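## Task

Relocate the blue card into some other pocket of the card stand that is currently unoccupied. When finished, every other card in the stand must still sit in its original pocket, and the stand must be upright with all of its base resting on the table.

## Robot and tools

Robot: two arms, left_arm and right_arm, each ending in a parallel two-finger gripper. Scene frame: origin at table-top height, halfway between the nominal arm bases; +z up, +x out across the table, left_arm on the +y side (this is not the image left). Calibrated bases: left_arm at (+0.023, +0.323, 0) m, right_arm at (+0.008, -0.278, 0) m, each turned very slightly about z. Hand positions, velocities, targets and wrist-camera poses are reported in each arm's own base frame; the table is in the scene frame. Gripper axes: fingers point along +z, they open and close along y. end_effector_position is the point between the pads, about 1 cm short of the fingertips.

Row layout (shared by execute_actions and move): one flat list of 14 numbers covering both arms, each in [-1, 1]: dx, dy, dz, rx, ry, rz, opening for left_arm, then the same seven for right_arm. The first six per arm are an offset, not a pose: they are measured from that arm's Hand target as it stood when the action or move began, along that Hand target's own axes. 1.0 equals 0.6 m for dx, dy, dz, or 180 degrees for rx, ry, rz, which form a single rotation vector. Because offsets count from the starting Hand target, sending the same offset twice moves the gripper twice. Sending six zeros re-requests the current Hand target. Opening is absolute: +1 fully open (0.094 m), -1 closed. A 0 there is a real command (half open), so to keep a gripper as it is, repeat its current opening.

execute_actions(actions, cameras): actions is a list of actions; each action is a table of up to 15 rows, one per 1/30 s step, and a short table repeats its last row to fill 15 steps. Every row counts from the action's start pose. An empty actions list returns state plus all camera images. cameras picks images by name: cam_left_wrist, cam_right_wrist, ["all"] or [].

move(target, speed, blend, opening_speed, grip_force, blocking, cameras): drives each gripper in a straight line toward target, either one 14-number row or a list of up to 15 rows, all offsets from the same starting Hand targets. speed is m/s, 0.002 to 4.3, default 0.25 (turn rate up to twice that in rad/s); one value or one per target. blend (m) rounds corners in a list; 0 stops at each. opening_speed is per second on the -1..+1 scale, at least 0.2; use it to close gently. grip_force is newtons per pad, 10 to 50, one value or one per arm; it persists, and lower force closes slower. blocking=false returns after about 0.5 s while the move continues. The whole move is capped at 10 s. Paths ignore obstacles and the other arm. The result adds a move: line: done, off_target, moving, held or fault, plus limits such as paced (pose clipped) or held (steps withheld).

wait(seconds 0 to 10) lets time pass with last commands held. stop brakes a running move. zoom_image(camera, region [x0, y0, x1, y1] pixels, at most 504 by 504) enlarges part of the latest wrist image; both cameras are 896x504. finished_scene(scene 1 or 2) ends the scene irreversibly; the first scene is practice.

Results: per arm end_effector_position (m) and end_effector_quat_wxyz in its base frame, Hand target (the commanded pose after clipping, from which the next offsets count), Joint positions (last entry is finger gap in m), Joint torques, grip_measured (opening on the command scale; reads up to about 2.5 mm wide when empty, and a little narrower than a firmly squeezed part), Tool commands, Joint velocities (may be omitted when all are noise), and step readings for action calls. Orientation each step is limited to 40 degrees from the current measured one. Grippers often rest a few centimetres short of target because of friction and load; a further action, even all zeros, re-asks for it, or send the remaining distance as an offset. A blocked arm keeps pushing until commanded back past its gripper.

Joint ranges (rad): waist -2.880 to 2.880, shoulder 0 to 3.142, elbow 0 to 3.019 (straight at 2.964), wrist pitch -1.693 to 1.571, wrist yaw -1.571 to 1.571, wrist roll -2.094 to 2.094.

Cautions: never let a card or the stand fall, especially off the table, and do not release anything while it is moving. Approach slowly; faster motion and targets set deep past contact press harder. Keep the two arms, grippers and wrist cameras well apart, and never close one gripper on the other's fingers. Avoid paths near an arm's own base; go around it. Do not hold loads, stay stretched or push against unreachable poses for long: motors heat, and at 100 °C the arm drops. Loose objects may be nudged now and then, so check the cameras before the final call.

Each tool is called after "Call:" as name(argument=value, ...) on one line, values as JSON.

## Session

Call:
execute_actions(actions=[])

Scene clock: 0.00 s.
left_arm: end_effector_position=(+0.2037, +0.0181, +0.1647) grip_measured=+1.000 end_effector_quat_wxyz=(+0.115, +0.727, +0.675, -0.057) | right_arm: end_effector_position=(+0.5252, +0.3725, +0.1583) grip_measured=+1.000 end_effector_quat_wxyz=(+0.593, -0.015, +0.642, +0.486)
Joint positions: left_arm=[0.309 0.849 0.71 -1.437 0.257 1.954 0.094] | right_arm=[0.585 1.958 0.857 1.279 -0.122 0.685 0.094]
Joint velocities: within noise
Joint torques (N m): no reading
Heat: left arm: hottest elbow 28 °C; right arm: hottest elbow 31 °C.
Hand target: left_arm +0.2100, +0.0201, +0.1731; +0.120, +0.728, +0.674, -0.047 | right_arm +0.5285, +0.3747, +0.1640; +0.598, -0.015, +0.636, +0.489
Tool commands: left_gripper/opening=+1.0 right_gripper/opening=+1.0

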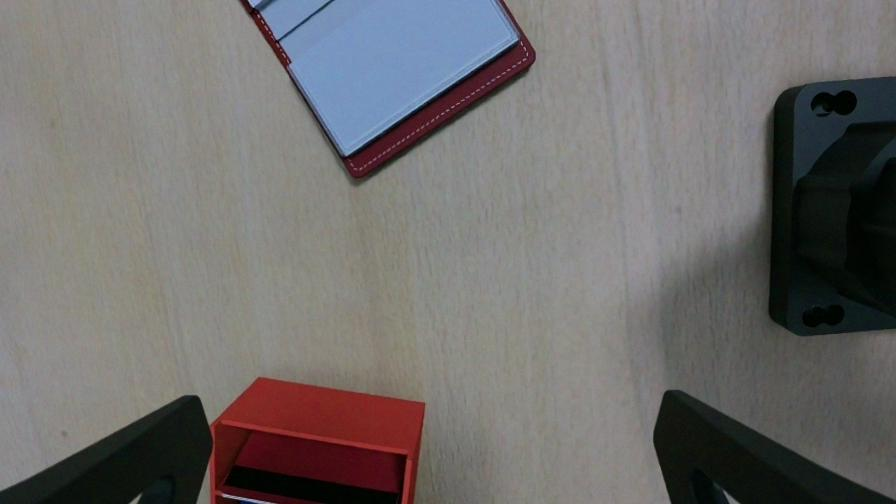

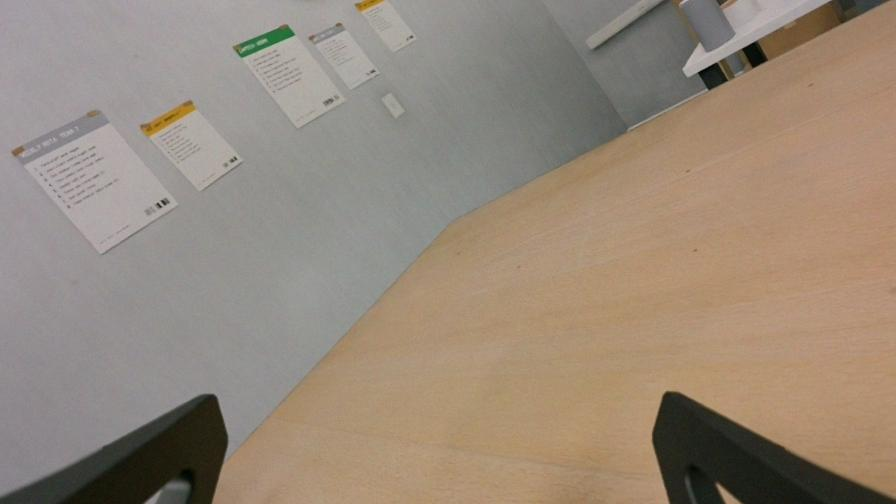

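Call:
move(target=[0.2013, 0.1268, -0.0197, -0.024, 0.0865, -0.4545, -0.15, 0, 0, 0, 0, 0, 0, 1.0], speed=0.35, cameras=["cam_left_wrist"])

Scene clock: 31.07 s.
left_arm: end_effector_position=(+0.2757, +0.1228, +0.1482) grip_measured=-0.148 end_effector_quat_wxyz=(-0.018, +0.117, +0.993, -0.012) | right_arm: end_effector_position=(+0.5252, +0.3725, +0.1583) grip_measured=+1.000 end_effector_quat_wxyz=(+0.593, -0.015, +0.642, +0.486)
Joint positions: left_arm=[0.422 1.198 0.9 -1.316 0.002 0.656 0.04] | right_arm=[0.585 1.958 0.857 1.279 -0.122 0.685 0.094]
Joint torques (N m): left_arm=[0.09 -4.84 13.67 0.5 -0.03 -0.13] | right_arm=[0.97 -15.68 6.06 2.21 -0.08 -0.08]
Heat: left arm: hottest elbow 35 °C; right arm: hottest elbow 32 °C.
Hand target: left_arm +0.2949, +0.1352, +0.1653; +0.000, +0.105, +0.994, +0.001 | right_arm +0.5285, +0.3747, +0.1640; +0.598, -0.015, +0.636, +0.489
Off the commanded pose: left_arm 0.028 m, 3 deg | right_arm 0.007 m, 1 deg.
move: off_target (left_arm)
Images, in order (width x height): cam_left_wrist 896x504.

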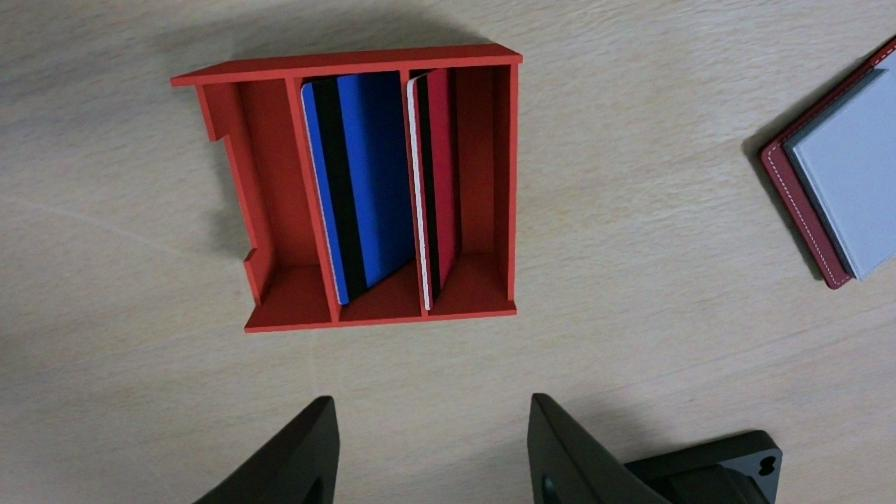

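Call:
move(target=[[0.0155, 0.0268, 0.13, 0, 0, -0.011, -0.447, 0, 0, 0, 0, 0, 0, 1.0], [0.0155, 0.0268, 0.1887, 0, 0, -0.011, -0.447, 0, 0, 0, 0, 0, 0, 1.0]], speed=[0.12, 0.08], blend=[0.01, 0], cameras=["cam_left_wrist"])

Scene clock: 104.33 s.
left_arm: end_effector_position=(+0.2955, +0.1509, +0.0614) grip_measured=-0.445 end_effector_quat_wxyz=(+0.009, +0.090, +0.996, +0.005) | right_arm: end_effector_position=(+0.5252, +0.3725, +0.1583) grip_measured=+1.000 end_effector_quat_wxyz=(+0.593, -0.015, +0.642, +0.486)
Joint positions: left_arm=[0.474 1.349 0.781 -0.982 0.002 0.655 0.026] | right_arm=[0.585 1.958 0.857 1.279 -0.122 0.685 0.094]
Joint torques (N m): left_arm=[0.38 -6.12 6.94 1.05 -0.01 0.06] | right_arm=[0.73 -15.56 6.19 2.29 -0.07 -0.09]
Heat: left arm: hottest elbow 47 °C; right arm: hottest elbow 34 °C.
Hand target: left_arm +0.2892, +0.1529, +0.0520; +0.000, +0.088, +0.996, +0.000 | right_arm +0.5285, +0.3747, +0.1640; +0.598, -0.015, +0.636, +0.489
Off the commanded pose: left_arm 0.011 m, 1 deg | right_arm 0.007 m, 1 deg.
move: off_target (left_arm)
Images, in order (width x height): cam_left_wrist 896x504.

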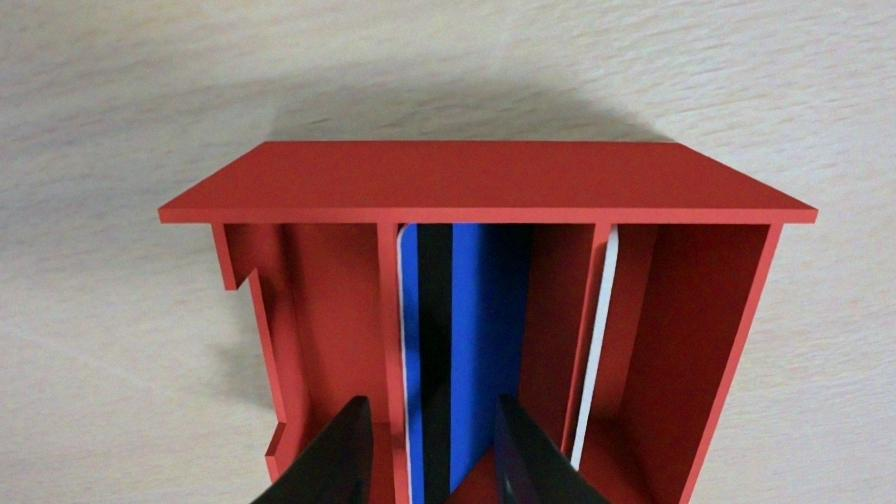

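Call:
zoom_image(camera="cam_left_wrist", region=[340, 190, 540, 330])

Call:
zoom_image(camera="cam_left_wrist", region=[330, 370, 530, 504])

Scaled by 2.520 from the camera's 896x504 image, which has a finer 1280x720 frame.

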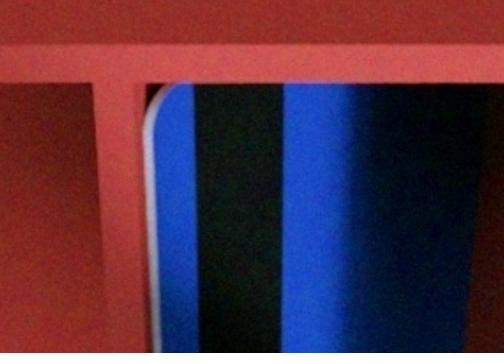

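Scaled by 2.520 from the camera's 896x504 image, which has a finer 1280x720 frame.

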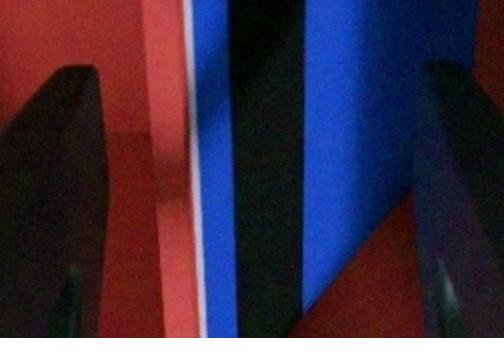

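Call:
move(target=[[0.0083, 0.0115, 0, 0, 0, 0, -0.362, 0, 0, 0, 0, 0, 0, 1.0], [0.0083, 0.0115, 0.0357, 0, 0, 0, -0.362, 0, 0, 0, 0, 0, 0, 1.0]], speed=[0.06, 0.06], cameras=["cam_left_wrist"])

Scene clock: 188.87 s.
left_arm: end_effector_position=(+0.2926, +0.1592, +0.0402) grip_measured=-0.364 end_effector_quat_wxyz=(+0.009, +0.088, +0.996, +0.005) | right_arm: end_effector_position=(+0.5252, +0.3725, +0.1583) grip_measured=+1.000 end_effector_quat_wxyz=(+0.593, -0.015, +0.642, +0.486)
Joint positions: left_arm=[0.5 1.391 0.754 -0.913 0.002 0.676 0.03] | right_arm=[0.585 1.958 0.857 1.279 -0.122 0.685 0.094]
Joint torques (N m): left_arm=[0.44 -6.3 6.57 1.05 -0.01 0.11] | right_arm=[0.79 -15.68 6.27 2.24 -0.08 -0.07]
Heat: left arm: hottest elbow 36 °C; right arm: hottest elbow 34 °C.
Hand target: left_arm +0.2857, +0.1607, +0.0307; +0.001, +0.088, +0.996, +0.001 | right_arm +0.5285, +0.3747, +0.1640; +0.598, -0.015, +0.636, +0.489
Off the commanded pose: left_arm 0.012 m, 1 deg | right_arm 0.007 m, 1 deg.
move: off_target (left_arm)
Images, in order (width x height): cam_left_wrist 896x504.

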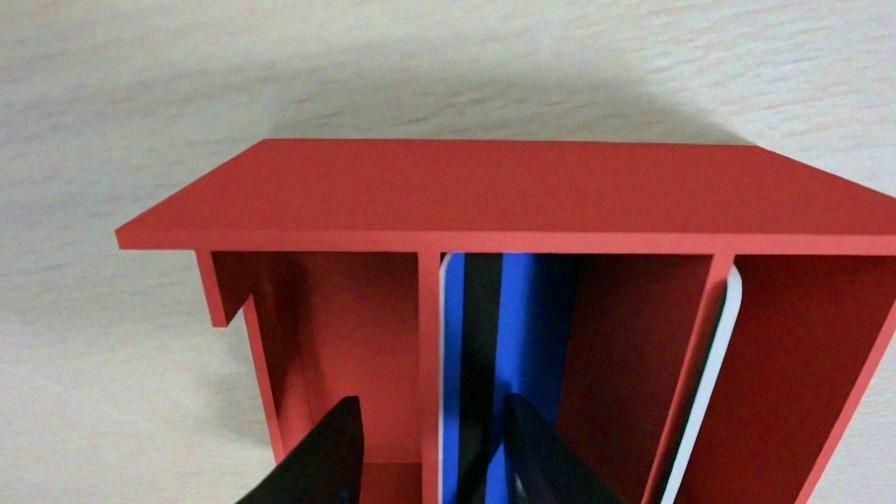

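Call:
move(target=[0, 0, 0, 0, 0, 0, -0.723, 0, 0, 0, 0, 0, 0, 1.0], opening_speed=0.3, cameras=["cam_left_wrist"])

Scene clock: 199.53 s.
left_arm: end_effector_position=(+0.2928, +0.1588, +0.0402) grip_measured=-0.701 end_effector_quat_wxyz=(+0.010, +0.089, +0.996, +0.004) | right_arm: end_effector_position=(+0.5252, +0.3725, +0.1583) grip_measured=+1.000 end_effector_quat_wxyz=(+0.593, -0.015, +0.642, +0.486)
Joint positions: left_arm=[0.5 1.391 0.754 -0.913 0.004 0.679 0.014] | right_arm=[0.585 1.958 0.857 1.279 -0.122 0.685 0.094]
Joint torques (N m): left_arm=[0.67 -6.3 6.57 1.07 -0.11 0.1] | right_arm=[0.67 -15.91 6.34 2.17 -0.08 -0.08]
Heat: left arm: hottest elbow 35 °C; right arm: hottest elbow 34 °C.
Hand target: left_arm +0.2857, +0.1607, +0.0307; +0.001, +0.088, +0.996, +0.001 | right_arm +0.5285, +0.3747, +0.1640; +0.598, -0.015, +0.636, +0.489
Off the commanded pose: left_arm 0.012 m, 1 deg | right_arm 0.007 m, 1 deg.
move: off_target (left_arm)
Images, in order (width x height): cam_left_wrist 896x504.

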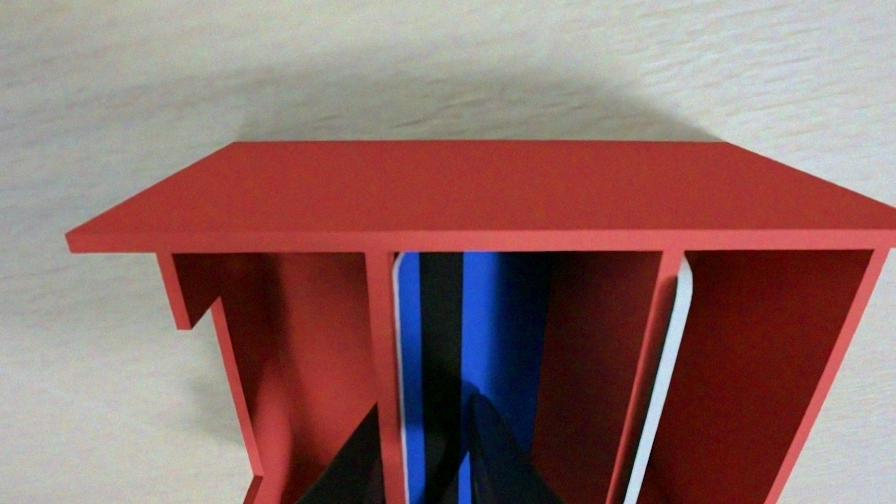

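Call:
move(target=[[0, 0, 0, 0, 0, 0, -0.4, 0, 0, 0, 0, 0, 0, 1.0], [0, 0, 0.0135, 0, 0, 0, -0.4, 0, 0, 0, 0, 0, 0, 1.0], [0, 0, 0.0135, 0, 0, 0, -0.78, 0, 0, 0, 0, 0, 0, 1.0]], speed=0.05, opening_speed=0.4, cameras=["cam_left_wrist"])

Scene clock: 230.77 s.
left_arm: end_effector_position=(+0.2930, +0.1591, +0.0330) grip_measured=-0.607 end_effector_quat_wxyz=(+0.010, +0.090, +0.996, +0.004) | right_arm: end_effector_position=(+0.5252, +0.3725, +0.1583) grip_measured=+1.000 end_effector_quat_wxyz=(+0.593, -0.015, +0.642, +0.486)
Joint positions: left_arm=[0.501 1.405 0.745 -0.889 0.005 0.682 0.018] | right_arm=[0.585 1.958 0.857 1.279 -0.122 0.685 0.094]
Joint torques (N m): left_arm=[0.38 -6.24 6.38 1.13 -0.14 0.05] | right_arm=[0.67 -15.5 6.19 2.32 -0.05 -0.07]
Heat: left arm: hottest elbow 34 °C; right arm: hottest elbow 34 °C.
Hand target: left_arm +0.2857, +0.1608, +0.0226; +0.000, +0.088, +0.996, +0.001 | right_arm +0.5285, +0.3747, +0.1640; +0.598, -0.015, +0.636, +0.489
Off the commanded pose: left_arm 0.013 m, 1 deg | right_arm 0.007 m, 1 deg.
move: off_target (left_arm); target 3's new opening was sent with left_arm's hand 0.013 m and 1 deg from that target
Images, in order (width x height): cam_left_wrist 896x504.

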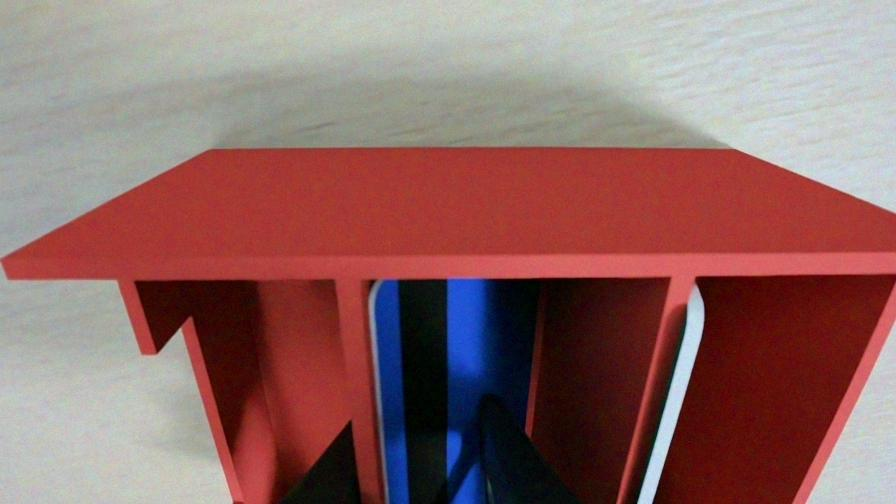

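Call:
move(target=[[0, 0, 0, 0, 0, 0, -0.468, 0, 0, 0, 0, 0, 0, 1.0], [-0.0338, 0.0271, -0.0425, -0.0146, -0.0182, 0, -0.468, 0, 0, 0, 0, 0, 0, 1.0], [-0.0338, 0.0494, -0.0542, -0.0146, -0.0182, 0, -0.468, 0, 0, 0, 0, 0, 0, 1.0]], speed=[0.05, 0.05, 0.04], blend=[0, 0.003, 0], cameras=["cam_left_wrist"])

Scene clock: 342.23 s.
left_arm: end_effector_position=(+0.2929, +0.1708, +0.0377) grip_measured=-0.470 end_effector_quat_wxyz=(+0.012, +0.087, +0.996, +0.007) | right_arm: end_effector_position=(+0.5252, +0.3725, +0.1583) grip_measured=+1.000 end_effector_quat_wxyz=(+0.593, -0.015, +0.642, +0.486)
Joint positions: left_arm=[0.53 1.407 0.762 -0.898 0.002 0.704 0.025] | right_arm=[0.585 1.958 0.857 1.279 -0.122 0.685 0.094]
Joint torques (N m): left_arm=[0.38 -8.06 11.66 0.29 0.08 0.1] | right_arm=[0.73 -15.44 6.32 2.29 -0.07 -0.1]
Heat: left arm: hottest elbow 31 °C; right arm: hottest elbow 34 °C.
Hand target: left_arm +0.3107, +0.1862, +0.0551; +0.031, +0.088, +0.995, +0.021 | right_arm +0.5285, +0.3747, +0.1640; +0.598, -0.015, +0.636, +0.489
Off the commanded pose: left_arm 0.030 m, 3 deg | right_arm 0.007 m, 1 deg.
move: off_target (left_arm)
Images, in order (width x height): cam_left_wrist 896x504.

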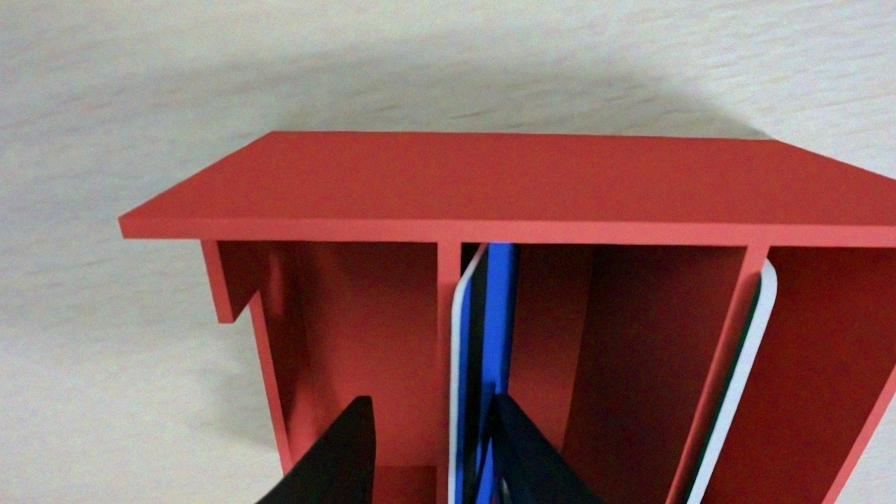

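Call:
move(target=[[0, 0, 0, 0, 0, 0, -0.32, 0, 0, 0, 0, 0, 0, 1.0], [-0.0105, -0.0172, -0.0347, 0, 0, 0, -0.32, 0, 0, 0, 0, 0, 0, 1.0]], speed=0.05, cameras=["cam_left_wrist"])

Scene clock: 381.87 s.
left_arm: end_effector_position=(+0.2917, +0.1666, +0.0556) grip_measured=-0.322 end_effector_quat_wxyz=(+0.010, +0.088, +0.996, +0.006) | right_arm: end_effector_position=(+0.5252, +0.3725, +0.1583) grip_measured=+1.000 end_effector_quat_wxyz=(+0.593, -0.015, +0.642, +0.486)
Joint positions: left_arm=[0.521 1.369 0.782 -0.962 0.002 0.698 0.032] | right_arm=[0.585 1.958 0.857 1.279 -0.122 0.685 0.094]
Joint torques (N m): left_arm=[-1.79 -8.18 12.04 0.28 0.04 -0.13] | right_arm=[0.44 -15.56 6.28 2.29 -0.08 -0.09]
Heat: left arm: hottest elbow 36 °C; right arm: hottest elbow 34 °C.
Hand target: left_arm +0.3138, +0.1743, +0.0757; +0.031, +0.088, +0.995, +0.021 | right_arm +0.5285, +0.3747, +0.1640; +0.598, -0.015, +0.636, +0.489
Off the commanded pose: left_arm 0.031 m, 3 deg | right_arm 0.007 m, 1 deg.
move: off_target (left_arm)
Images, in order (width x height): cam_left_wrist 896x504.

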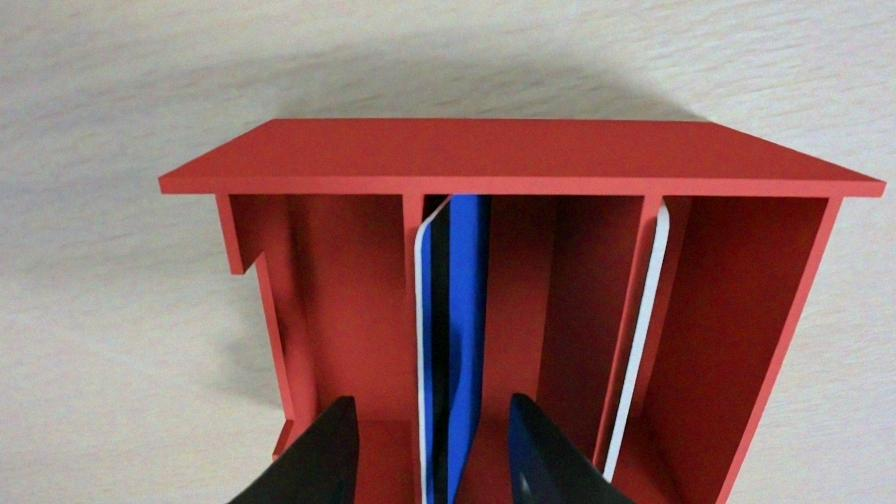

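Call:
move(target=[[-0.0004, 0.0003, -0.006, 0, 0, 0, -0.32, 0, 0, 0, 0, 0, 0, 1.0], [-0.0004, 0.0003, -0.006, 0, 0, 0, -1.0, 0, 0, 0, 0, 0, 0, 1.0]], speed=0.05, opening_speed=0.4, grip_force=25, cameras=["cam_left_wrist"])

Scene clock: 409.83 s.
left_arm: end_effector_position=(+0.2911, +0.1663, +0.0580) grip_measured=-0.908 end_effector_quat_wxyz=(+0.008, +0.088, +0.996, +0.004) | right_arm: end_effector_position=(+0.5252, +0.3725, +0.1583) grip_measured=+1.000 end_effector_quat_wxyz=(+0.593, -0.015, +0.642, +0.486)
Joint positions: left_arm=[0.521 1.365 0.786 -0.973 0.002 0.698 0.004] | right_arm=[0.585 1.958 0.857 1.279 -0.122 0.685 0.094]
Joint torques (N m): left_arm=[-1.85 -8.35 12.18 0.28 0.04 -0.15] | right_arm=[0.21 -15.97 6.3 2.26 -0.07 -0.07]
Heat: left arm: hottest elbow 44 °C; right arm: hottest elbow 34 °C.
Hand target: left_arm +0.3138, +0.1743, +0.0794; +0.031, +0.088, +0.995, +0.021 | right_arm +0.5285, +0.3747, +0.1640; +0.598, -0.015, +0.636, +0.489
Off the commanded pose: left_arm 0.032 m, 3 deg | right_arm 0.007 m, 1 deg.
grip_force (N): 25, 25
move: off_target (left_arm); target 2's new opening was sent with left_arm's hand 0.032 m and 3 deg from that target
Images, in order (width x height): cam_left_wrist 896x504.

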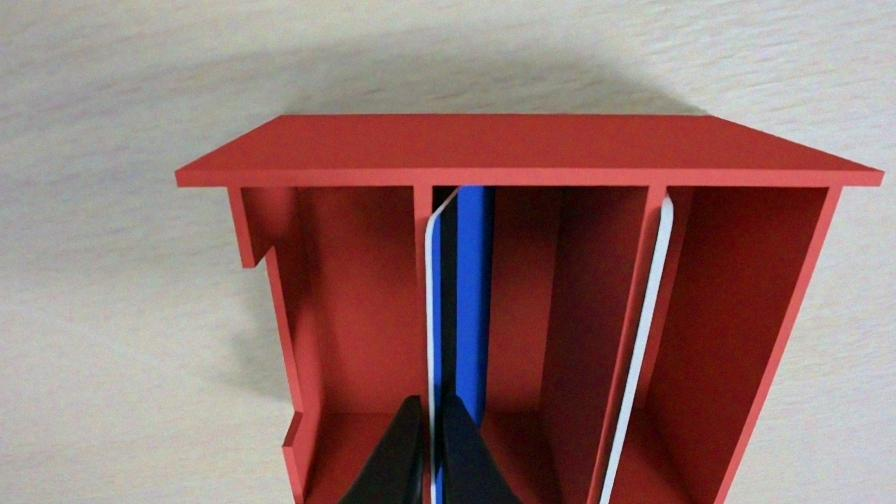

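Call:
move(target=[[0, 0, 0, 0, 0, 0, -0.5, 0, 0, 0, 0, 0, 0, 1.0], [-0.0004, -0.0055, -0.0078, 0, 0, 0, -0.5, 0, 0, 0, 0, 0, 0, 1.0], [-0.0004, -0.0055, -0.0078, 0, 0, 0, -1.0, 0, 0, 0, 0, 0, 0, 1.0]], speed=0.05, opening_speed=0.5, cameras=["cam_left_wrist"])

Scene clock: 436.90 s.
left_arm: end_effector_position=(+0.2900, +0.1629, +0.0619) grip_measured=-0.942 end_effector_quat_wxyz=(+0.007, +0.088, +0.996, +0.004) | right_arm: end_effector_position=(+0.5252, +0.3725, +0.1583) grip_measured=+1.000 end_effector_quat_wxyz=(+0.593, -0.015, +0.642, +0.486)
Joint positions: left_arm=[0.514 1.353 0.786 -0.987 0.002 0.69 0.003] | right_arm=[0.585 1.958 0.857 1.279 -0.122 0.685 0.094]
Joint torques (N m): left_arm=[-1.9 -8.18 12.34 0.28 0.03 -0.14] | right_arm=[0.56 -15.27 6.28 2.26 -0.06 -0.08]
Heat: left arm: hottest elbow 44 °C; right arm: hottest elbow 34 °C.
Hand target: left_arm +0.3132, +0.1708, +0.0839; +0.031, +0.088, +0.995, +0.021 | right_arm +0.5285, +0.3747, +0.1640; +0.598, -0.015, +0.636, +0.489
Off the commanded pose: left_arm 0.033 m, 3 deg | right_arm 0.007 m, 1 deg.
grip_force (N): 25, 25
move: off_target (left_arm); target 3's new opening was sent with left_arm's hand 0.033 m and 3 deg from that target
Images, in order (width x height): cam_left_wrist 896x504.

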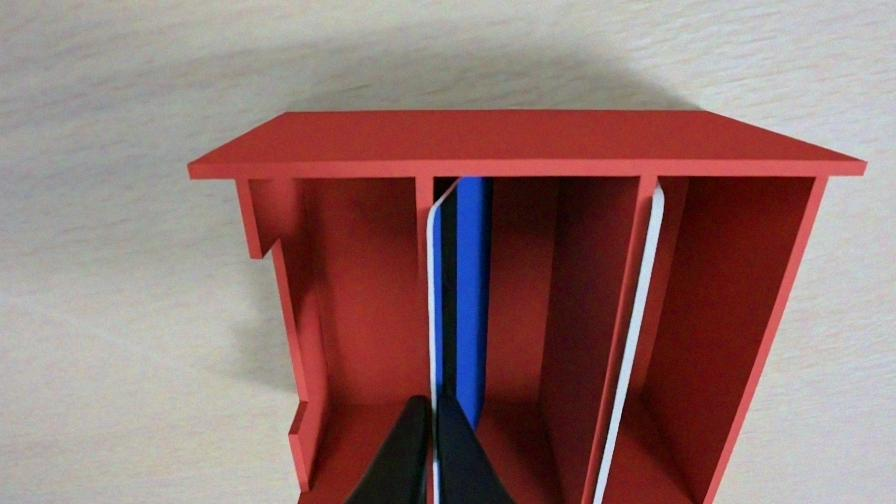

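Call:
move(target=[[-0.0072, 0.0057, -0.125, 0, 0, 0, -1.0, 0, 0, 0, 0, 0, 0, 1.0], [0.001, 0.0502, -0.125, 0, 0, 0, -1.0, 0, 0, 0, 0, 0, 0, 1.0]], speed=[0.06, 0.08], blend=[0.005, 0], cameras=["cam_left_wrist"])

Scene clock: 448.33 s.
left_arm: end_effector_position=(+0.2973, +0.1841, +0.1434) grip_measured=-0.991 end_effector_quat_wxyz=(+0.017, +0.086, +0.996, +0.011) | right_arm: end_effector_position=(+0.5252, +0.3725, +0.1583) grip_measured=+1.000 end_effector_quat_wxyz=(+0.593, -0.015, +0.642, +0.486)
Joint positions: left_arm=[0.557 1.278 0.954 -1.206 0.002 0.729 0] | right_arm=[0.585 1.958 0.857 1.279 -0.122 0.685 0.094]
Joint torques (N m): left_arm=[0.21 -6.07 13.67 0.31 0.17 0.1] | right_arm=[0.56 -15.56 6.24 2.24 -0.05 -0.06]
Heat: left arm: hottest elbow 45 °C; right arm: hottest elbow 34 °C.
Hand target: left_arm +0.3129, +0.1979, +0.1602; +0.031, +0.088, +0.995, +0.021 | right_arm +0.5285, +0.3747, +0.1640; +0.598, -0.015, +0.636, +0.489
Off the commanded pose: left_arm 0.027 m, 2 deg | right_arm 0.007 m, 1 deg.
grip_force (N): 25, 25
move: off_target (left_arm)
Images, in order (width x height): cam_left_wrist 896x504.

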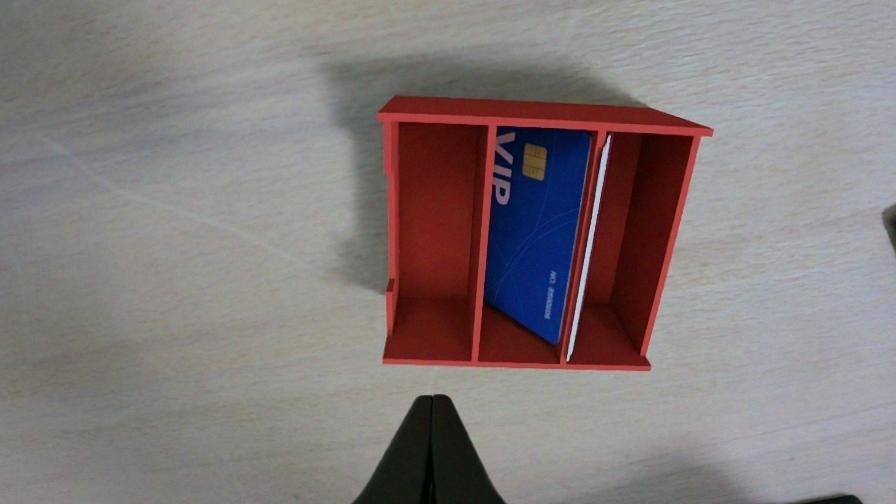

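Call:
move(target=[0.0297, -0.1492, 0.0748, 0.0146, 0.0182, 0.0167, 0.489, 0, 0, 0, 0, 0, 0, 1.0], speed=0.15, cameras=["cam_left_wrist"], grip_force=50)

Scene clock: 522.93 s.
left_arm: end_effector_position=(+0.2845, +0.1194, +0.1123) grip_measured=+0.487 end_effector_quat_wxyz=(-0.002, +0.114, +0.993, -0.001) | right_arm: end_effector_position=(+0.5252, +0.3725, +0.1583) grip_measured=+1.000 end_effector_quat_wxyz=(+0.593, -0.015, +0.642, +0.486)
Joint positions: left_arm=[0.399 1.227 0.825 -1.172 0 0.628 0.07] | right_arm=[0.585 1.958 0.857 1.279 -0.122 0.685 0.094]
Joint torques (N m): left_arm=[-1.9 -6.95 7.49 0.95 -0.03 -0.19] | right_arm=[0.73 -16.03 6.17 2.26 -0.07 -0.08]
Heat: left arm: hottest elbow 47 °C; right arm: hottest elbow 34 °C.
Hand target: left_arm +0.2828, +0.1146, +0.1101; +0.000, +0.114, +0.993, +0.001 | right_arm +0.5285, +0.3747, +0.1640; +0.598, -0.015, +0.636, +0.489
Off the commanded pose: left_arm 0.006 m, 0 deg | right_arm 0.007 m, 1 deg.
move: done
Images, in order (width x height): cam_left_wrist 896x504.

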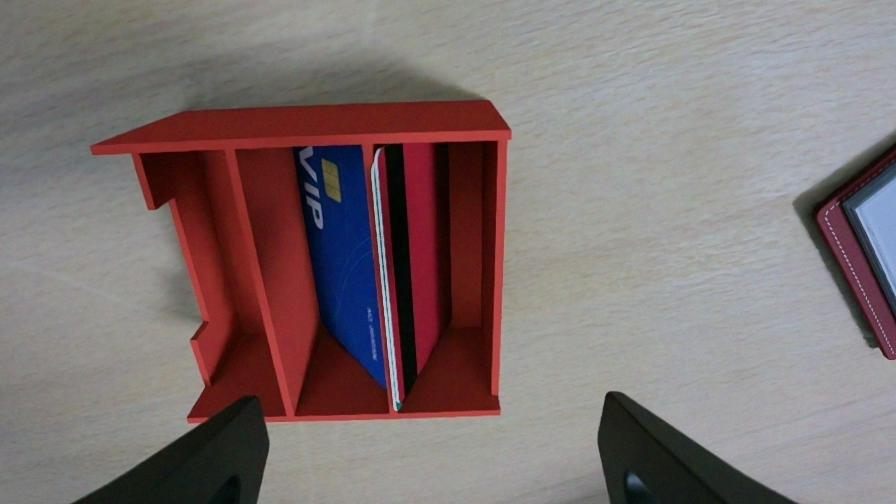

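Call:
zoom_image(camera="cam_left_wrist", region=[280, 120, 480, 270])

Call:
zoom_image(camera="cam_left_wrist", region=[280, 290, 480, 430])

Scaled by 2.520 from the camera's 896x504 image, which has a finer 1280x720 frame.

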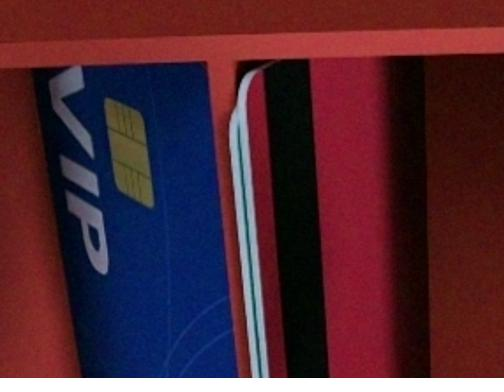

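Scaled by 2.520 from the camera's 896x504 image, which has a finer 1280x720 frame.

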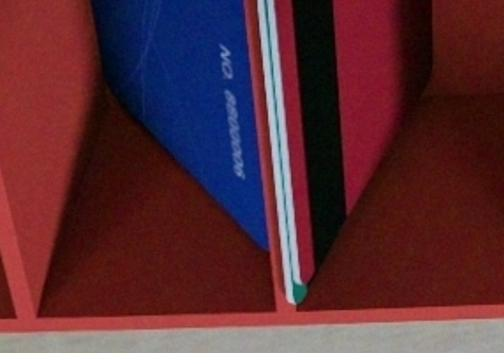

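Call:
move(target=[[0.0027, -0.002, 0.09, 0, 0, -0.01, 0.617, 0, 0, 0, 0, 0, 0, 1.0], [0.0027, -0.002, 0.1418, 0, 0, -0.01, 0.617, 0, 0, 0, 0, 0, 0, 1.0]], speed=[0.08, 0.04], blend=[0.005, 0], cameras=["cam_left_wrist"])

Scene clock: 648.50 s.
left_arm: end_effector_position=(+0.2847, +0.1196, +0.0339) grip_measured=+0.615 end_effector_quat_wxyz=(+0.009, +0.098, +0.995, +0.005) | right_arm: end_effector_position=(+0.5252, +0.3725, +0.1583) grip_measured=+1.000 end_effector_quat_wxyz=(+0.593, -0.015, +0.642, +0.486)
Joint positions: left_arm=[0.399 1.339 0.683 -0.894 0 0.596 0.076] | right_arm=[0.585 1.958 0.857 1.279 -0.122 0.685 0.094]
Joint torques (N m): left_arm=[-1.85 -5.42 6.46 1.03 -0.03 -0.15] | right_arm=[0.91 -15.79 6.23 2.4 -0.07 -0.07]
Heat: left arm: hottest elbow 35 °C; right arm: hottest elbow 34 °C.
Hand target: left_arm +0.2808, +0.1140, +0.0249; +0.000, +0.098, +0.995, +0.001 | right_arm +0.5285, +0.3747, +0.1640; +0.598, -0.015, +0.636, +0.489
Off the commanded pose: left_arm 0.011 m, 1 deg | right_arm 0.007 m, 1 deg.
move: off_target (left_arm)
Images, in order (width x height): cam_left_wrist 896x504.

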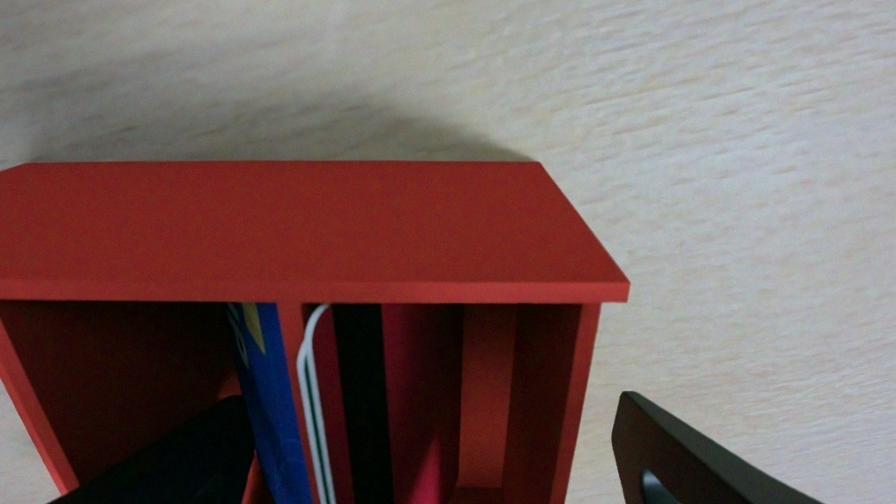

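Call:
move(target=[[-0.0378, 0.02725, -0.0458, -0.0136, -0.0189, 0, 0.617, 0, 0, 0, 0, 0, 0, 1.0], [-0.0378, 0.0, -0.0608, -0.0136, -0.0189, 0, 0.617, 0, 0, 0, 0, 0, 0, 1.0]], speed=[0.05, 0.04], blend=[0.003, 0], cameras=["cam_left_wrist"])

Scene clock: 658.53 s.
left_arm: end_effector_position=(+0.2859, +0.1070, +0.0459) grip_measured=+0.615 end_effector_quat_wxyz=(+0.014, +0.099, +0.995, +0.010) | right_arm: end_effector_position=(+0.5252, +0.3725, +0.1583) grip_measured=+1.000 end_effector_quat_wxyz=(+0.593, -0.015, +0.642, +0.486)
Joint positions: left_arm=[0.357 1.296 0.683 -0.925 -0.005 0.555 0.076] | right_arm=[0.585 1.958 0.857 1.279 -0.122 0.685 0.094]
Joint torques (N m): left_arm=[-1.85 -7 10.86 0.32 -0.04 -0.18] | right_arm=[0.79 -15.5 6.23 2.26 -0.06 -0.08]
Heat: left arm: hottest elbow 35 °C; right arm: hottest elbow 34 °C.
Hand target: left_arm +0.3031, +0.1094, +0.0614; +0.031, +0.098, +0.994, +0.019 | right_arm +0.5285, +0.3747, +0.1640; +0.598, -0.015, +0.636, +0.489
Off the commanded pose: left_arm 0.023 m, 2 deg | right_arm 0.007 m, 1 deg.
move: off_target (left_arm)
Images, in order (width x height): cam_left_wrist 896x504.

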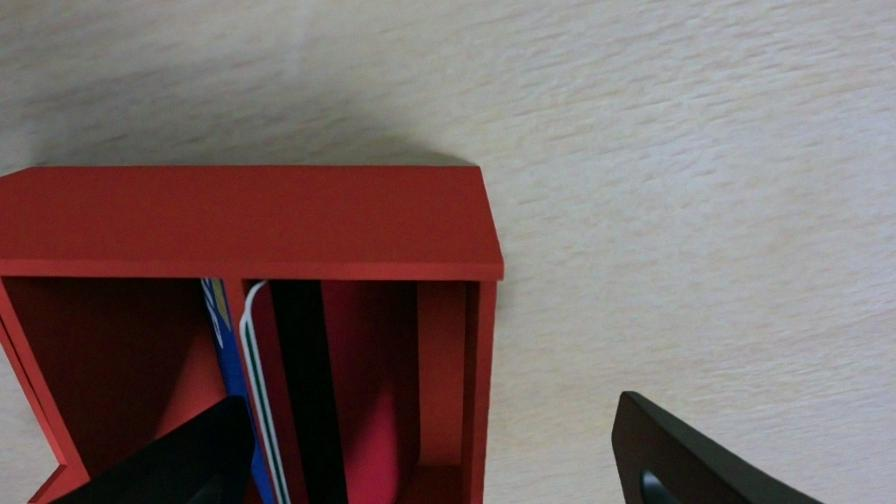

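Call:
move(target=[0, -0.0112, -0.004, 0, 0, 0, 0.617, 0, 0, 0, 0, 0, 0, 1.0], speed=0.04, cameras=["cam_left_wrist"])

Call:
zoom_image(camera="cam_left_wrist", region=[100, 250, 400, 504])

Scene clock: 763.40 s.
left_arm: end_effector_position=(+0.2869, +0.1021, +0.0495) grip_measured=+0.615 end_effector_quat_wxyz=(+0.016, +0.099, +0.995, +0.012) | right_arm: end_effector_position=(+0.5252, +0.3725, +0.1583) grip_measured=+1.000 end_effector_quat_wxyz=(+0.593, -0.015, +0.642, +0.486)
Joint positions: left_arm=[0.339 1.283 0.683 -0.932 -0.008 0.537 0.076] | right_arm=[0.585 1.958 0.857 1.279 -0.122 0.685 0.094]
Joint torques (N m): left_arm=[-1.96 -6.95 10.52 0.29 0.02 -0.16] | right_arm=[0.97 -15.97 6.19 2.14 -0.08 -0.07]
Heat: left arm: hottest elbow 39 °C; right arm: hottest elbow 34 °C.
Hand target: left_arm +0.3016, +0.1027, +0.0635; +0.031, +0.098, +0.994, +0.020 | right_arm +0.5285, +0.3747, +0.1640; +0.598, -0.015, +0.636, +0.489
Off the commanded pose: left_arm 0.020 m, 2 deg | right_arm 0.007 m, 1 deg.
move: off_target (left_arm)
Images, in order (width x height): cam_left_wrist 896x504.

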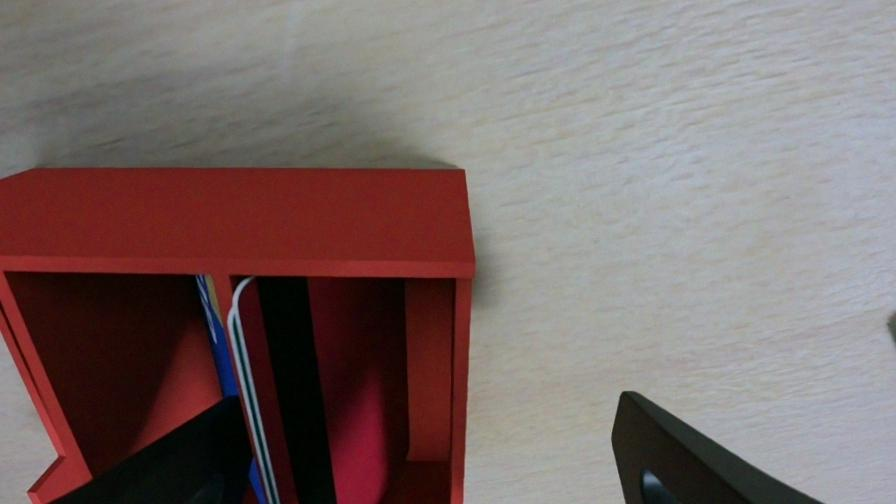

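Scaled by 1.680 from the camera's 896x504 image, which has a finer 1280x720 frame.

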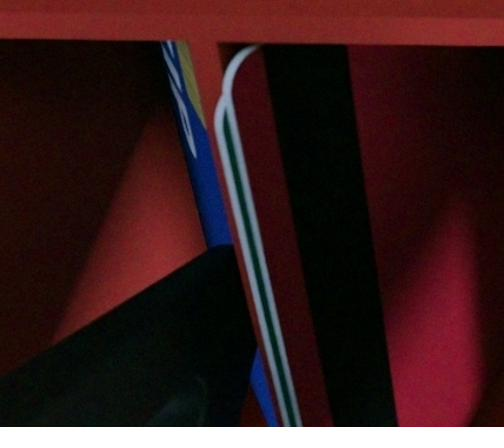

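Call:
move(target=[[-0.0012, 0.001, -0.0212, 0, 0, 0, 0.617, 0, 0, 0, 0, 0, 0, 1.0], [-0.0012, -0.0433, -0.0212, 0, 0, 0, 0.617, 0, 0, 0, 0, 0, 0, 1.0]], speed=[0.05, 0.05], cameras=["cam_left_wrist"])

Call:
zoom_image(camera="cam_left_wrist", region=[60, 200, 360, 450])

Scene clock: 818.37 s.
left_arm: end_effector_position=(+0.2867, +0.0778, +0.0642) grip_measured=+0.615 end_effector_quat_wxyz=(+0.020, +0.099, +0.995, +0.014) | right_arm: end_effector_position=(+0.5252, +0.3725, +0.1583) grip_measured=+1.000 end_effector_quat_wxyz=(+0.593, -0.015, +0.642, +0.486)
Joint positions: left_arm=[0.259 1.229 0.683 -0.978 -0.013 0.458 0.076] | right_arm=[0.585 1.958 0.857 1.279 -0.122 0.685 0.094]
Joint torques (N m): left_arm=[-1.85 -6.36 10.04 0.35 -0.05 -0.13] | right_arm=[0.56 -15.62 6.34 2.19 -0.09 -0.09]
Heat: left arm: hottest elbow 40 °C; right arm: hottest elbow 34 °C.
Hand target: left_arm +0.2965, +0.0767, +0.0751; +0.031, +0.098, +0.994, +0.020 | right_arm +0.5285, +0.3747, +0.1640; +0.598, -0.015, +0.636, +0.489
Off the commanded pose: left_arm 0.015 m, 1 deg | right_arm 0.007 m, 1 deg.
move: off_target (left_arm)
Images, in order (width x height): cam_left_wrist 896x504.

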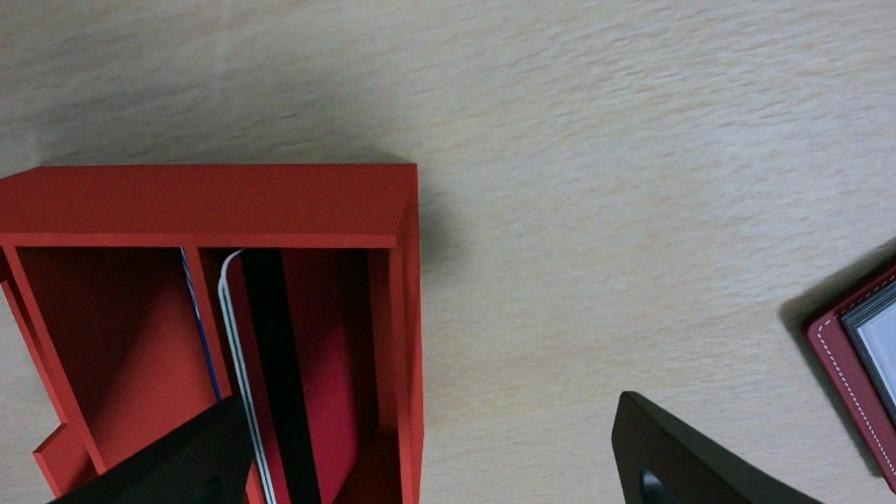

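Scaled by 1.680 from the camera's 896x504 image, which has a finer 1280x720 frame.

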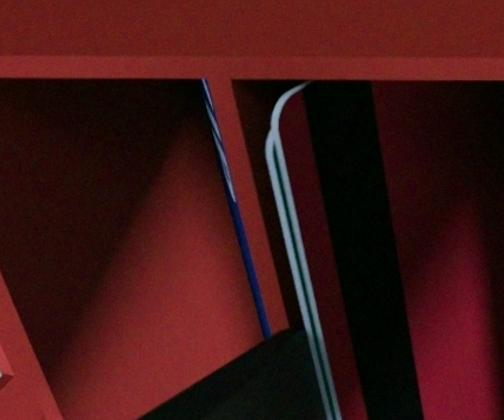

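Call:
move(target=[0.0, -0.03, 0.001, 0, 0, 0, 0.617, 0, 0, 0, 0, 0, 0, 1.0], speed=0.04, cameras=["cam_left_wrist"])

Call:
zoom_image(camera="cam_left_wrist", region=[60, 200, 360, 450])

Scene clock: 844.47 s.
left_arm: end_effector_position=(+0.2916, +0.0624, +0.0691) grip_measured=+0.615 end_effector_quat_wxyz=(+0.028, +0.099, +0.995, +0.018) | right_arm: end_effector_position=(+0.5252, +0.3725, +0.1583) grip_measured=+1.000 end_effector_quat_wxyz=(+0.593, -0.015, +0.642, +0.486)
Joint positions: left_arm=[0.202 1.211 0.683 -0.978 -0.017 0.401 0.076] | right_arm=[0.585 1.958 0.857 1.279 -0.122 0.685 0.094]
Joint torques (N m): left_arm=[-1.85 -6.3 8.7 0.35 -0.06 -0.16] | right_arm=[1.2 -15.56 6.31 2.29 -0.08 -0.08]
Heat: left arm: hottest elbow 39 °C; right arm: hottest elbow 34 °C.
Hand target: left_arm +0.2931, +0.0591, +0.0737; +0.032, +0.098, +0.994, +0.020 | right_arm +0.5285, +0.3747, +0.1640; +0.598, -0.015, +0.636, +0.489
Off the commanded pose: left_arm 0.006 m, 0 deg | right_arm 0.007 m, 1 deg.
move: done
Images, in order (width x height): cam_left_wrist 896x504.

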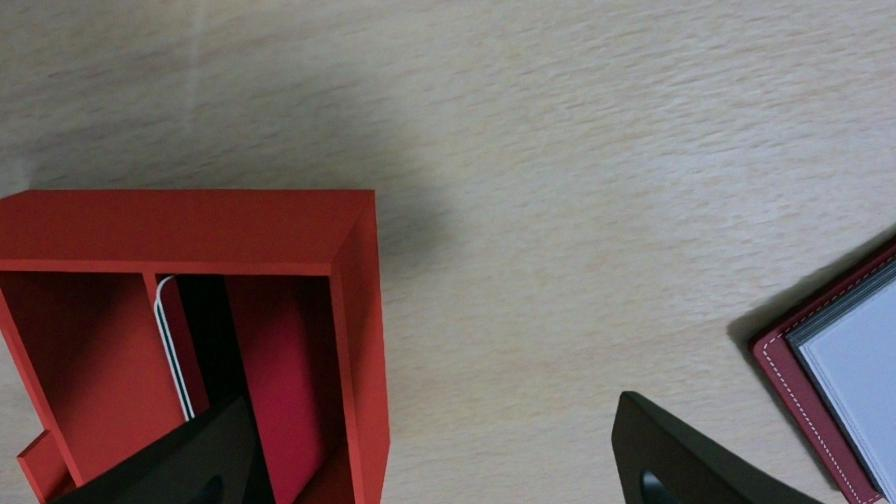

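Scaled by 1.680 from the camera's 896x504 image, which has a finer 1280x720 frame.

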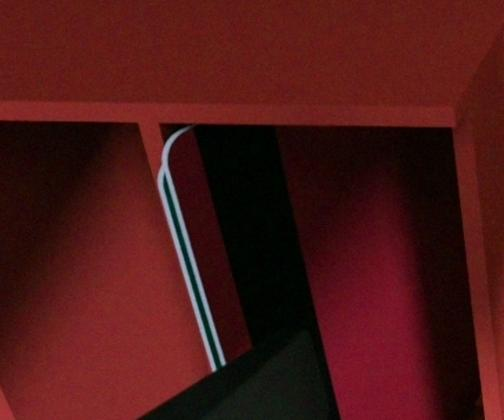

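Call:
move(target=[[-0.0032, 0.0872, -0.1233, 0.014, 0.019, 0, 0.617, 0, 0, 0, 0, 0, 0, 1.0], [0.0065, 0.0832, -0.0607, 0.014, 0.019, 0, 0.617, 0, 0, 0, 0, 0, 0, 1.0]], speed=[0.15, 0.12], blend=[0.01, 0], cameras=["cam_left_wrist"])

Call:
zoom_image(camera="cam_left_wrist", region=[200, 80, 600, 440])

Scene clock: 886.40 s.
left_arm: end_effector_position=(+0.2958, +0.1035, +0.1164) grip_measured=+0.615 end_effector_quat_wxyz=(+0.002, +0.098, +0.995, +0.003) | right_arm: end_effector_position=(+0.5252, +0.3725, +0.1583) grip_measured=+1.000 end_effector_quat_wxyz=(+0.593, -0.015, +0.642, +0.486)
Joint positions: left_arm=[0.336 1.229 0.838 -1.174 -0.004 0.532 0.076] | right_arm=[0.585 1.958 0.857 1.279 -0.122 0.685 0.094]
Joint torques (N m): left_arm=[0.38 -5.19 8.72 0.96 0.15 0.13] | right_arm=[0.97 -16.21 6.28 2.3 -0.08 -0.08]
Heat: left arm: hottest elbow 38 °C; right arm: hottest elbow 34 °C.
Hand target: left_arm +0.2966, +0.1077, +0.1121; +0.000, +0.098, +0.995, +0.001 | right_arm +0.5285, +0.3747, +0.1640; +0.598, -0.015, +0.636, +0.489
Off the commanded pose: left_arm 0.006 m, 0 deg | right_arm 0.007 m, 1 deg.
move: done
Images, in order (width x height): cam_left_wrist 896x504.

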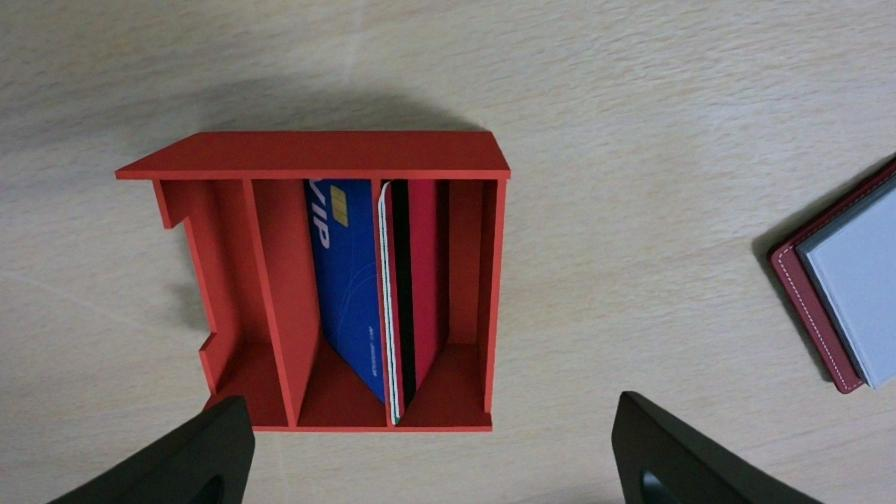

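Scaled by 1.260 from the camera's 896x504 image, which has a finer 1280x720 frame.

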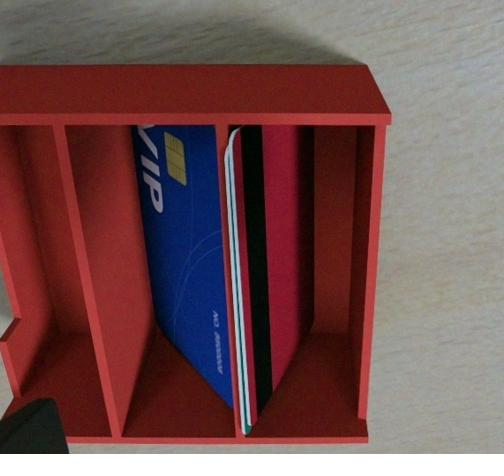

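Call:
move(target=[[0.0347, -0.0067, 0.09, 0, 0, 0, 0.617, 0, 0, 0, 0, 0, 0, 1.0], [0.0347, -0.0067, 0.1443, 0, 0, 0, 0.617, 0, 0, 0, 0, 0, 0, 1.0]], speed=[0.1, 0.05], blend=[0.005, 0], cameras=["cam_left_wrist"])

Scene clock: 950.27 s.
left_arm: end_effector_position=(+0.2819, +0.1062, +0.0342) grip_measured=+0.615 end_effector_quat_wxyz=(+0.008, +0.099, +0.995, +0.006) | right_arm: end_effector_position=(+0.5252, +0.3725, +0.1583) grip_measured=+1.000 end_effector_quat_wxyz=(+0.593, -0.015, +0.642, +0.486)
Joint positions: left_arm=[0.36 1.319 0.665 -0.898 -0.003 0.558 0.076] | right_arm=[0.585 1.958 0.857 1.279 -0.122 0.685 0.094]
Joint torques (N m): left_arm=[0.5 -5.13 6.49 0.94 0.16 0.12] | right_arm=[0.62 -15.62 6.3 2.26 -0.07 -0.08]
Heat: left arm: hottest elbow 40 °C; right arm: hottest elbow 34 °C.
Hand target: left_arm +0.2753, +0.1078, +0.0255; +0.000, +0.098, +0.995, +0.001 | right_arm +0.5285, +0.3747, +0.1640; +0.598, -0.015, +0.636, +0.489
Off the commanded pose: left_arm 0.011 m, 1 deg | right_arm 0.007 m, 1 deg.
move: off_target (left_arm)
Images, in order (width x height): cam_left_wrist 896x504.

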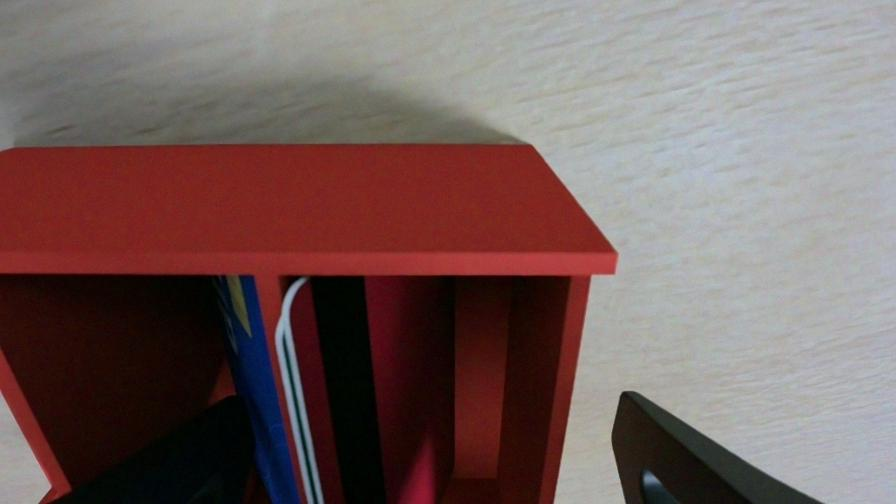

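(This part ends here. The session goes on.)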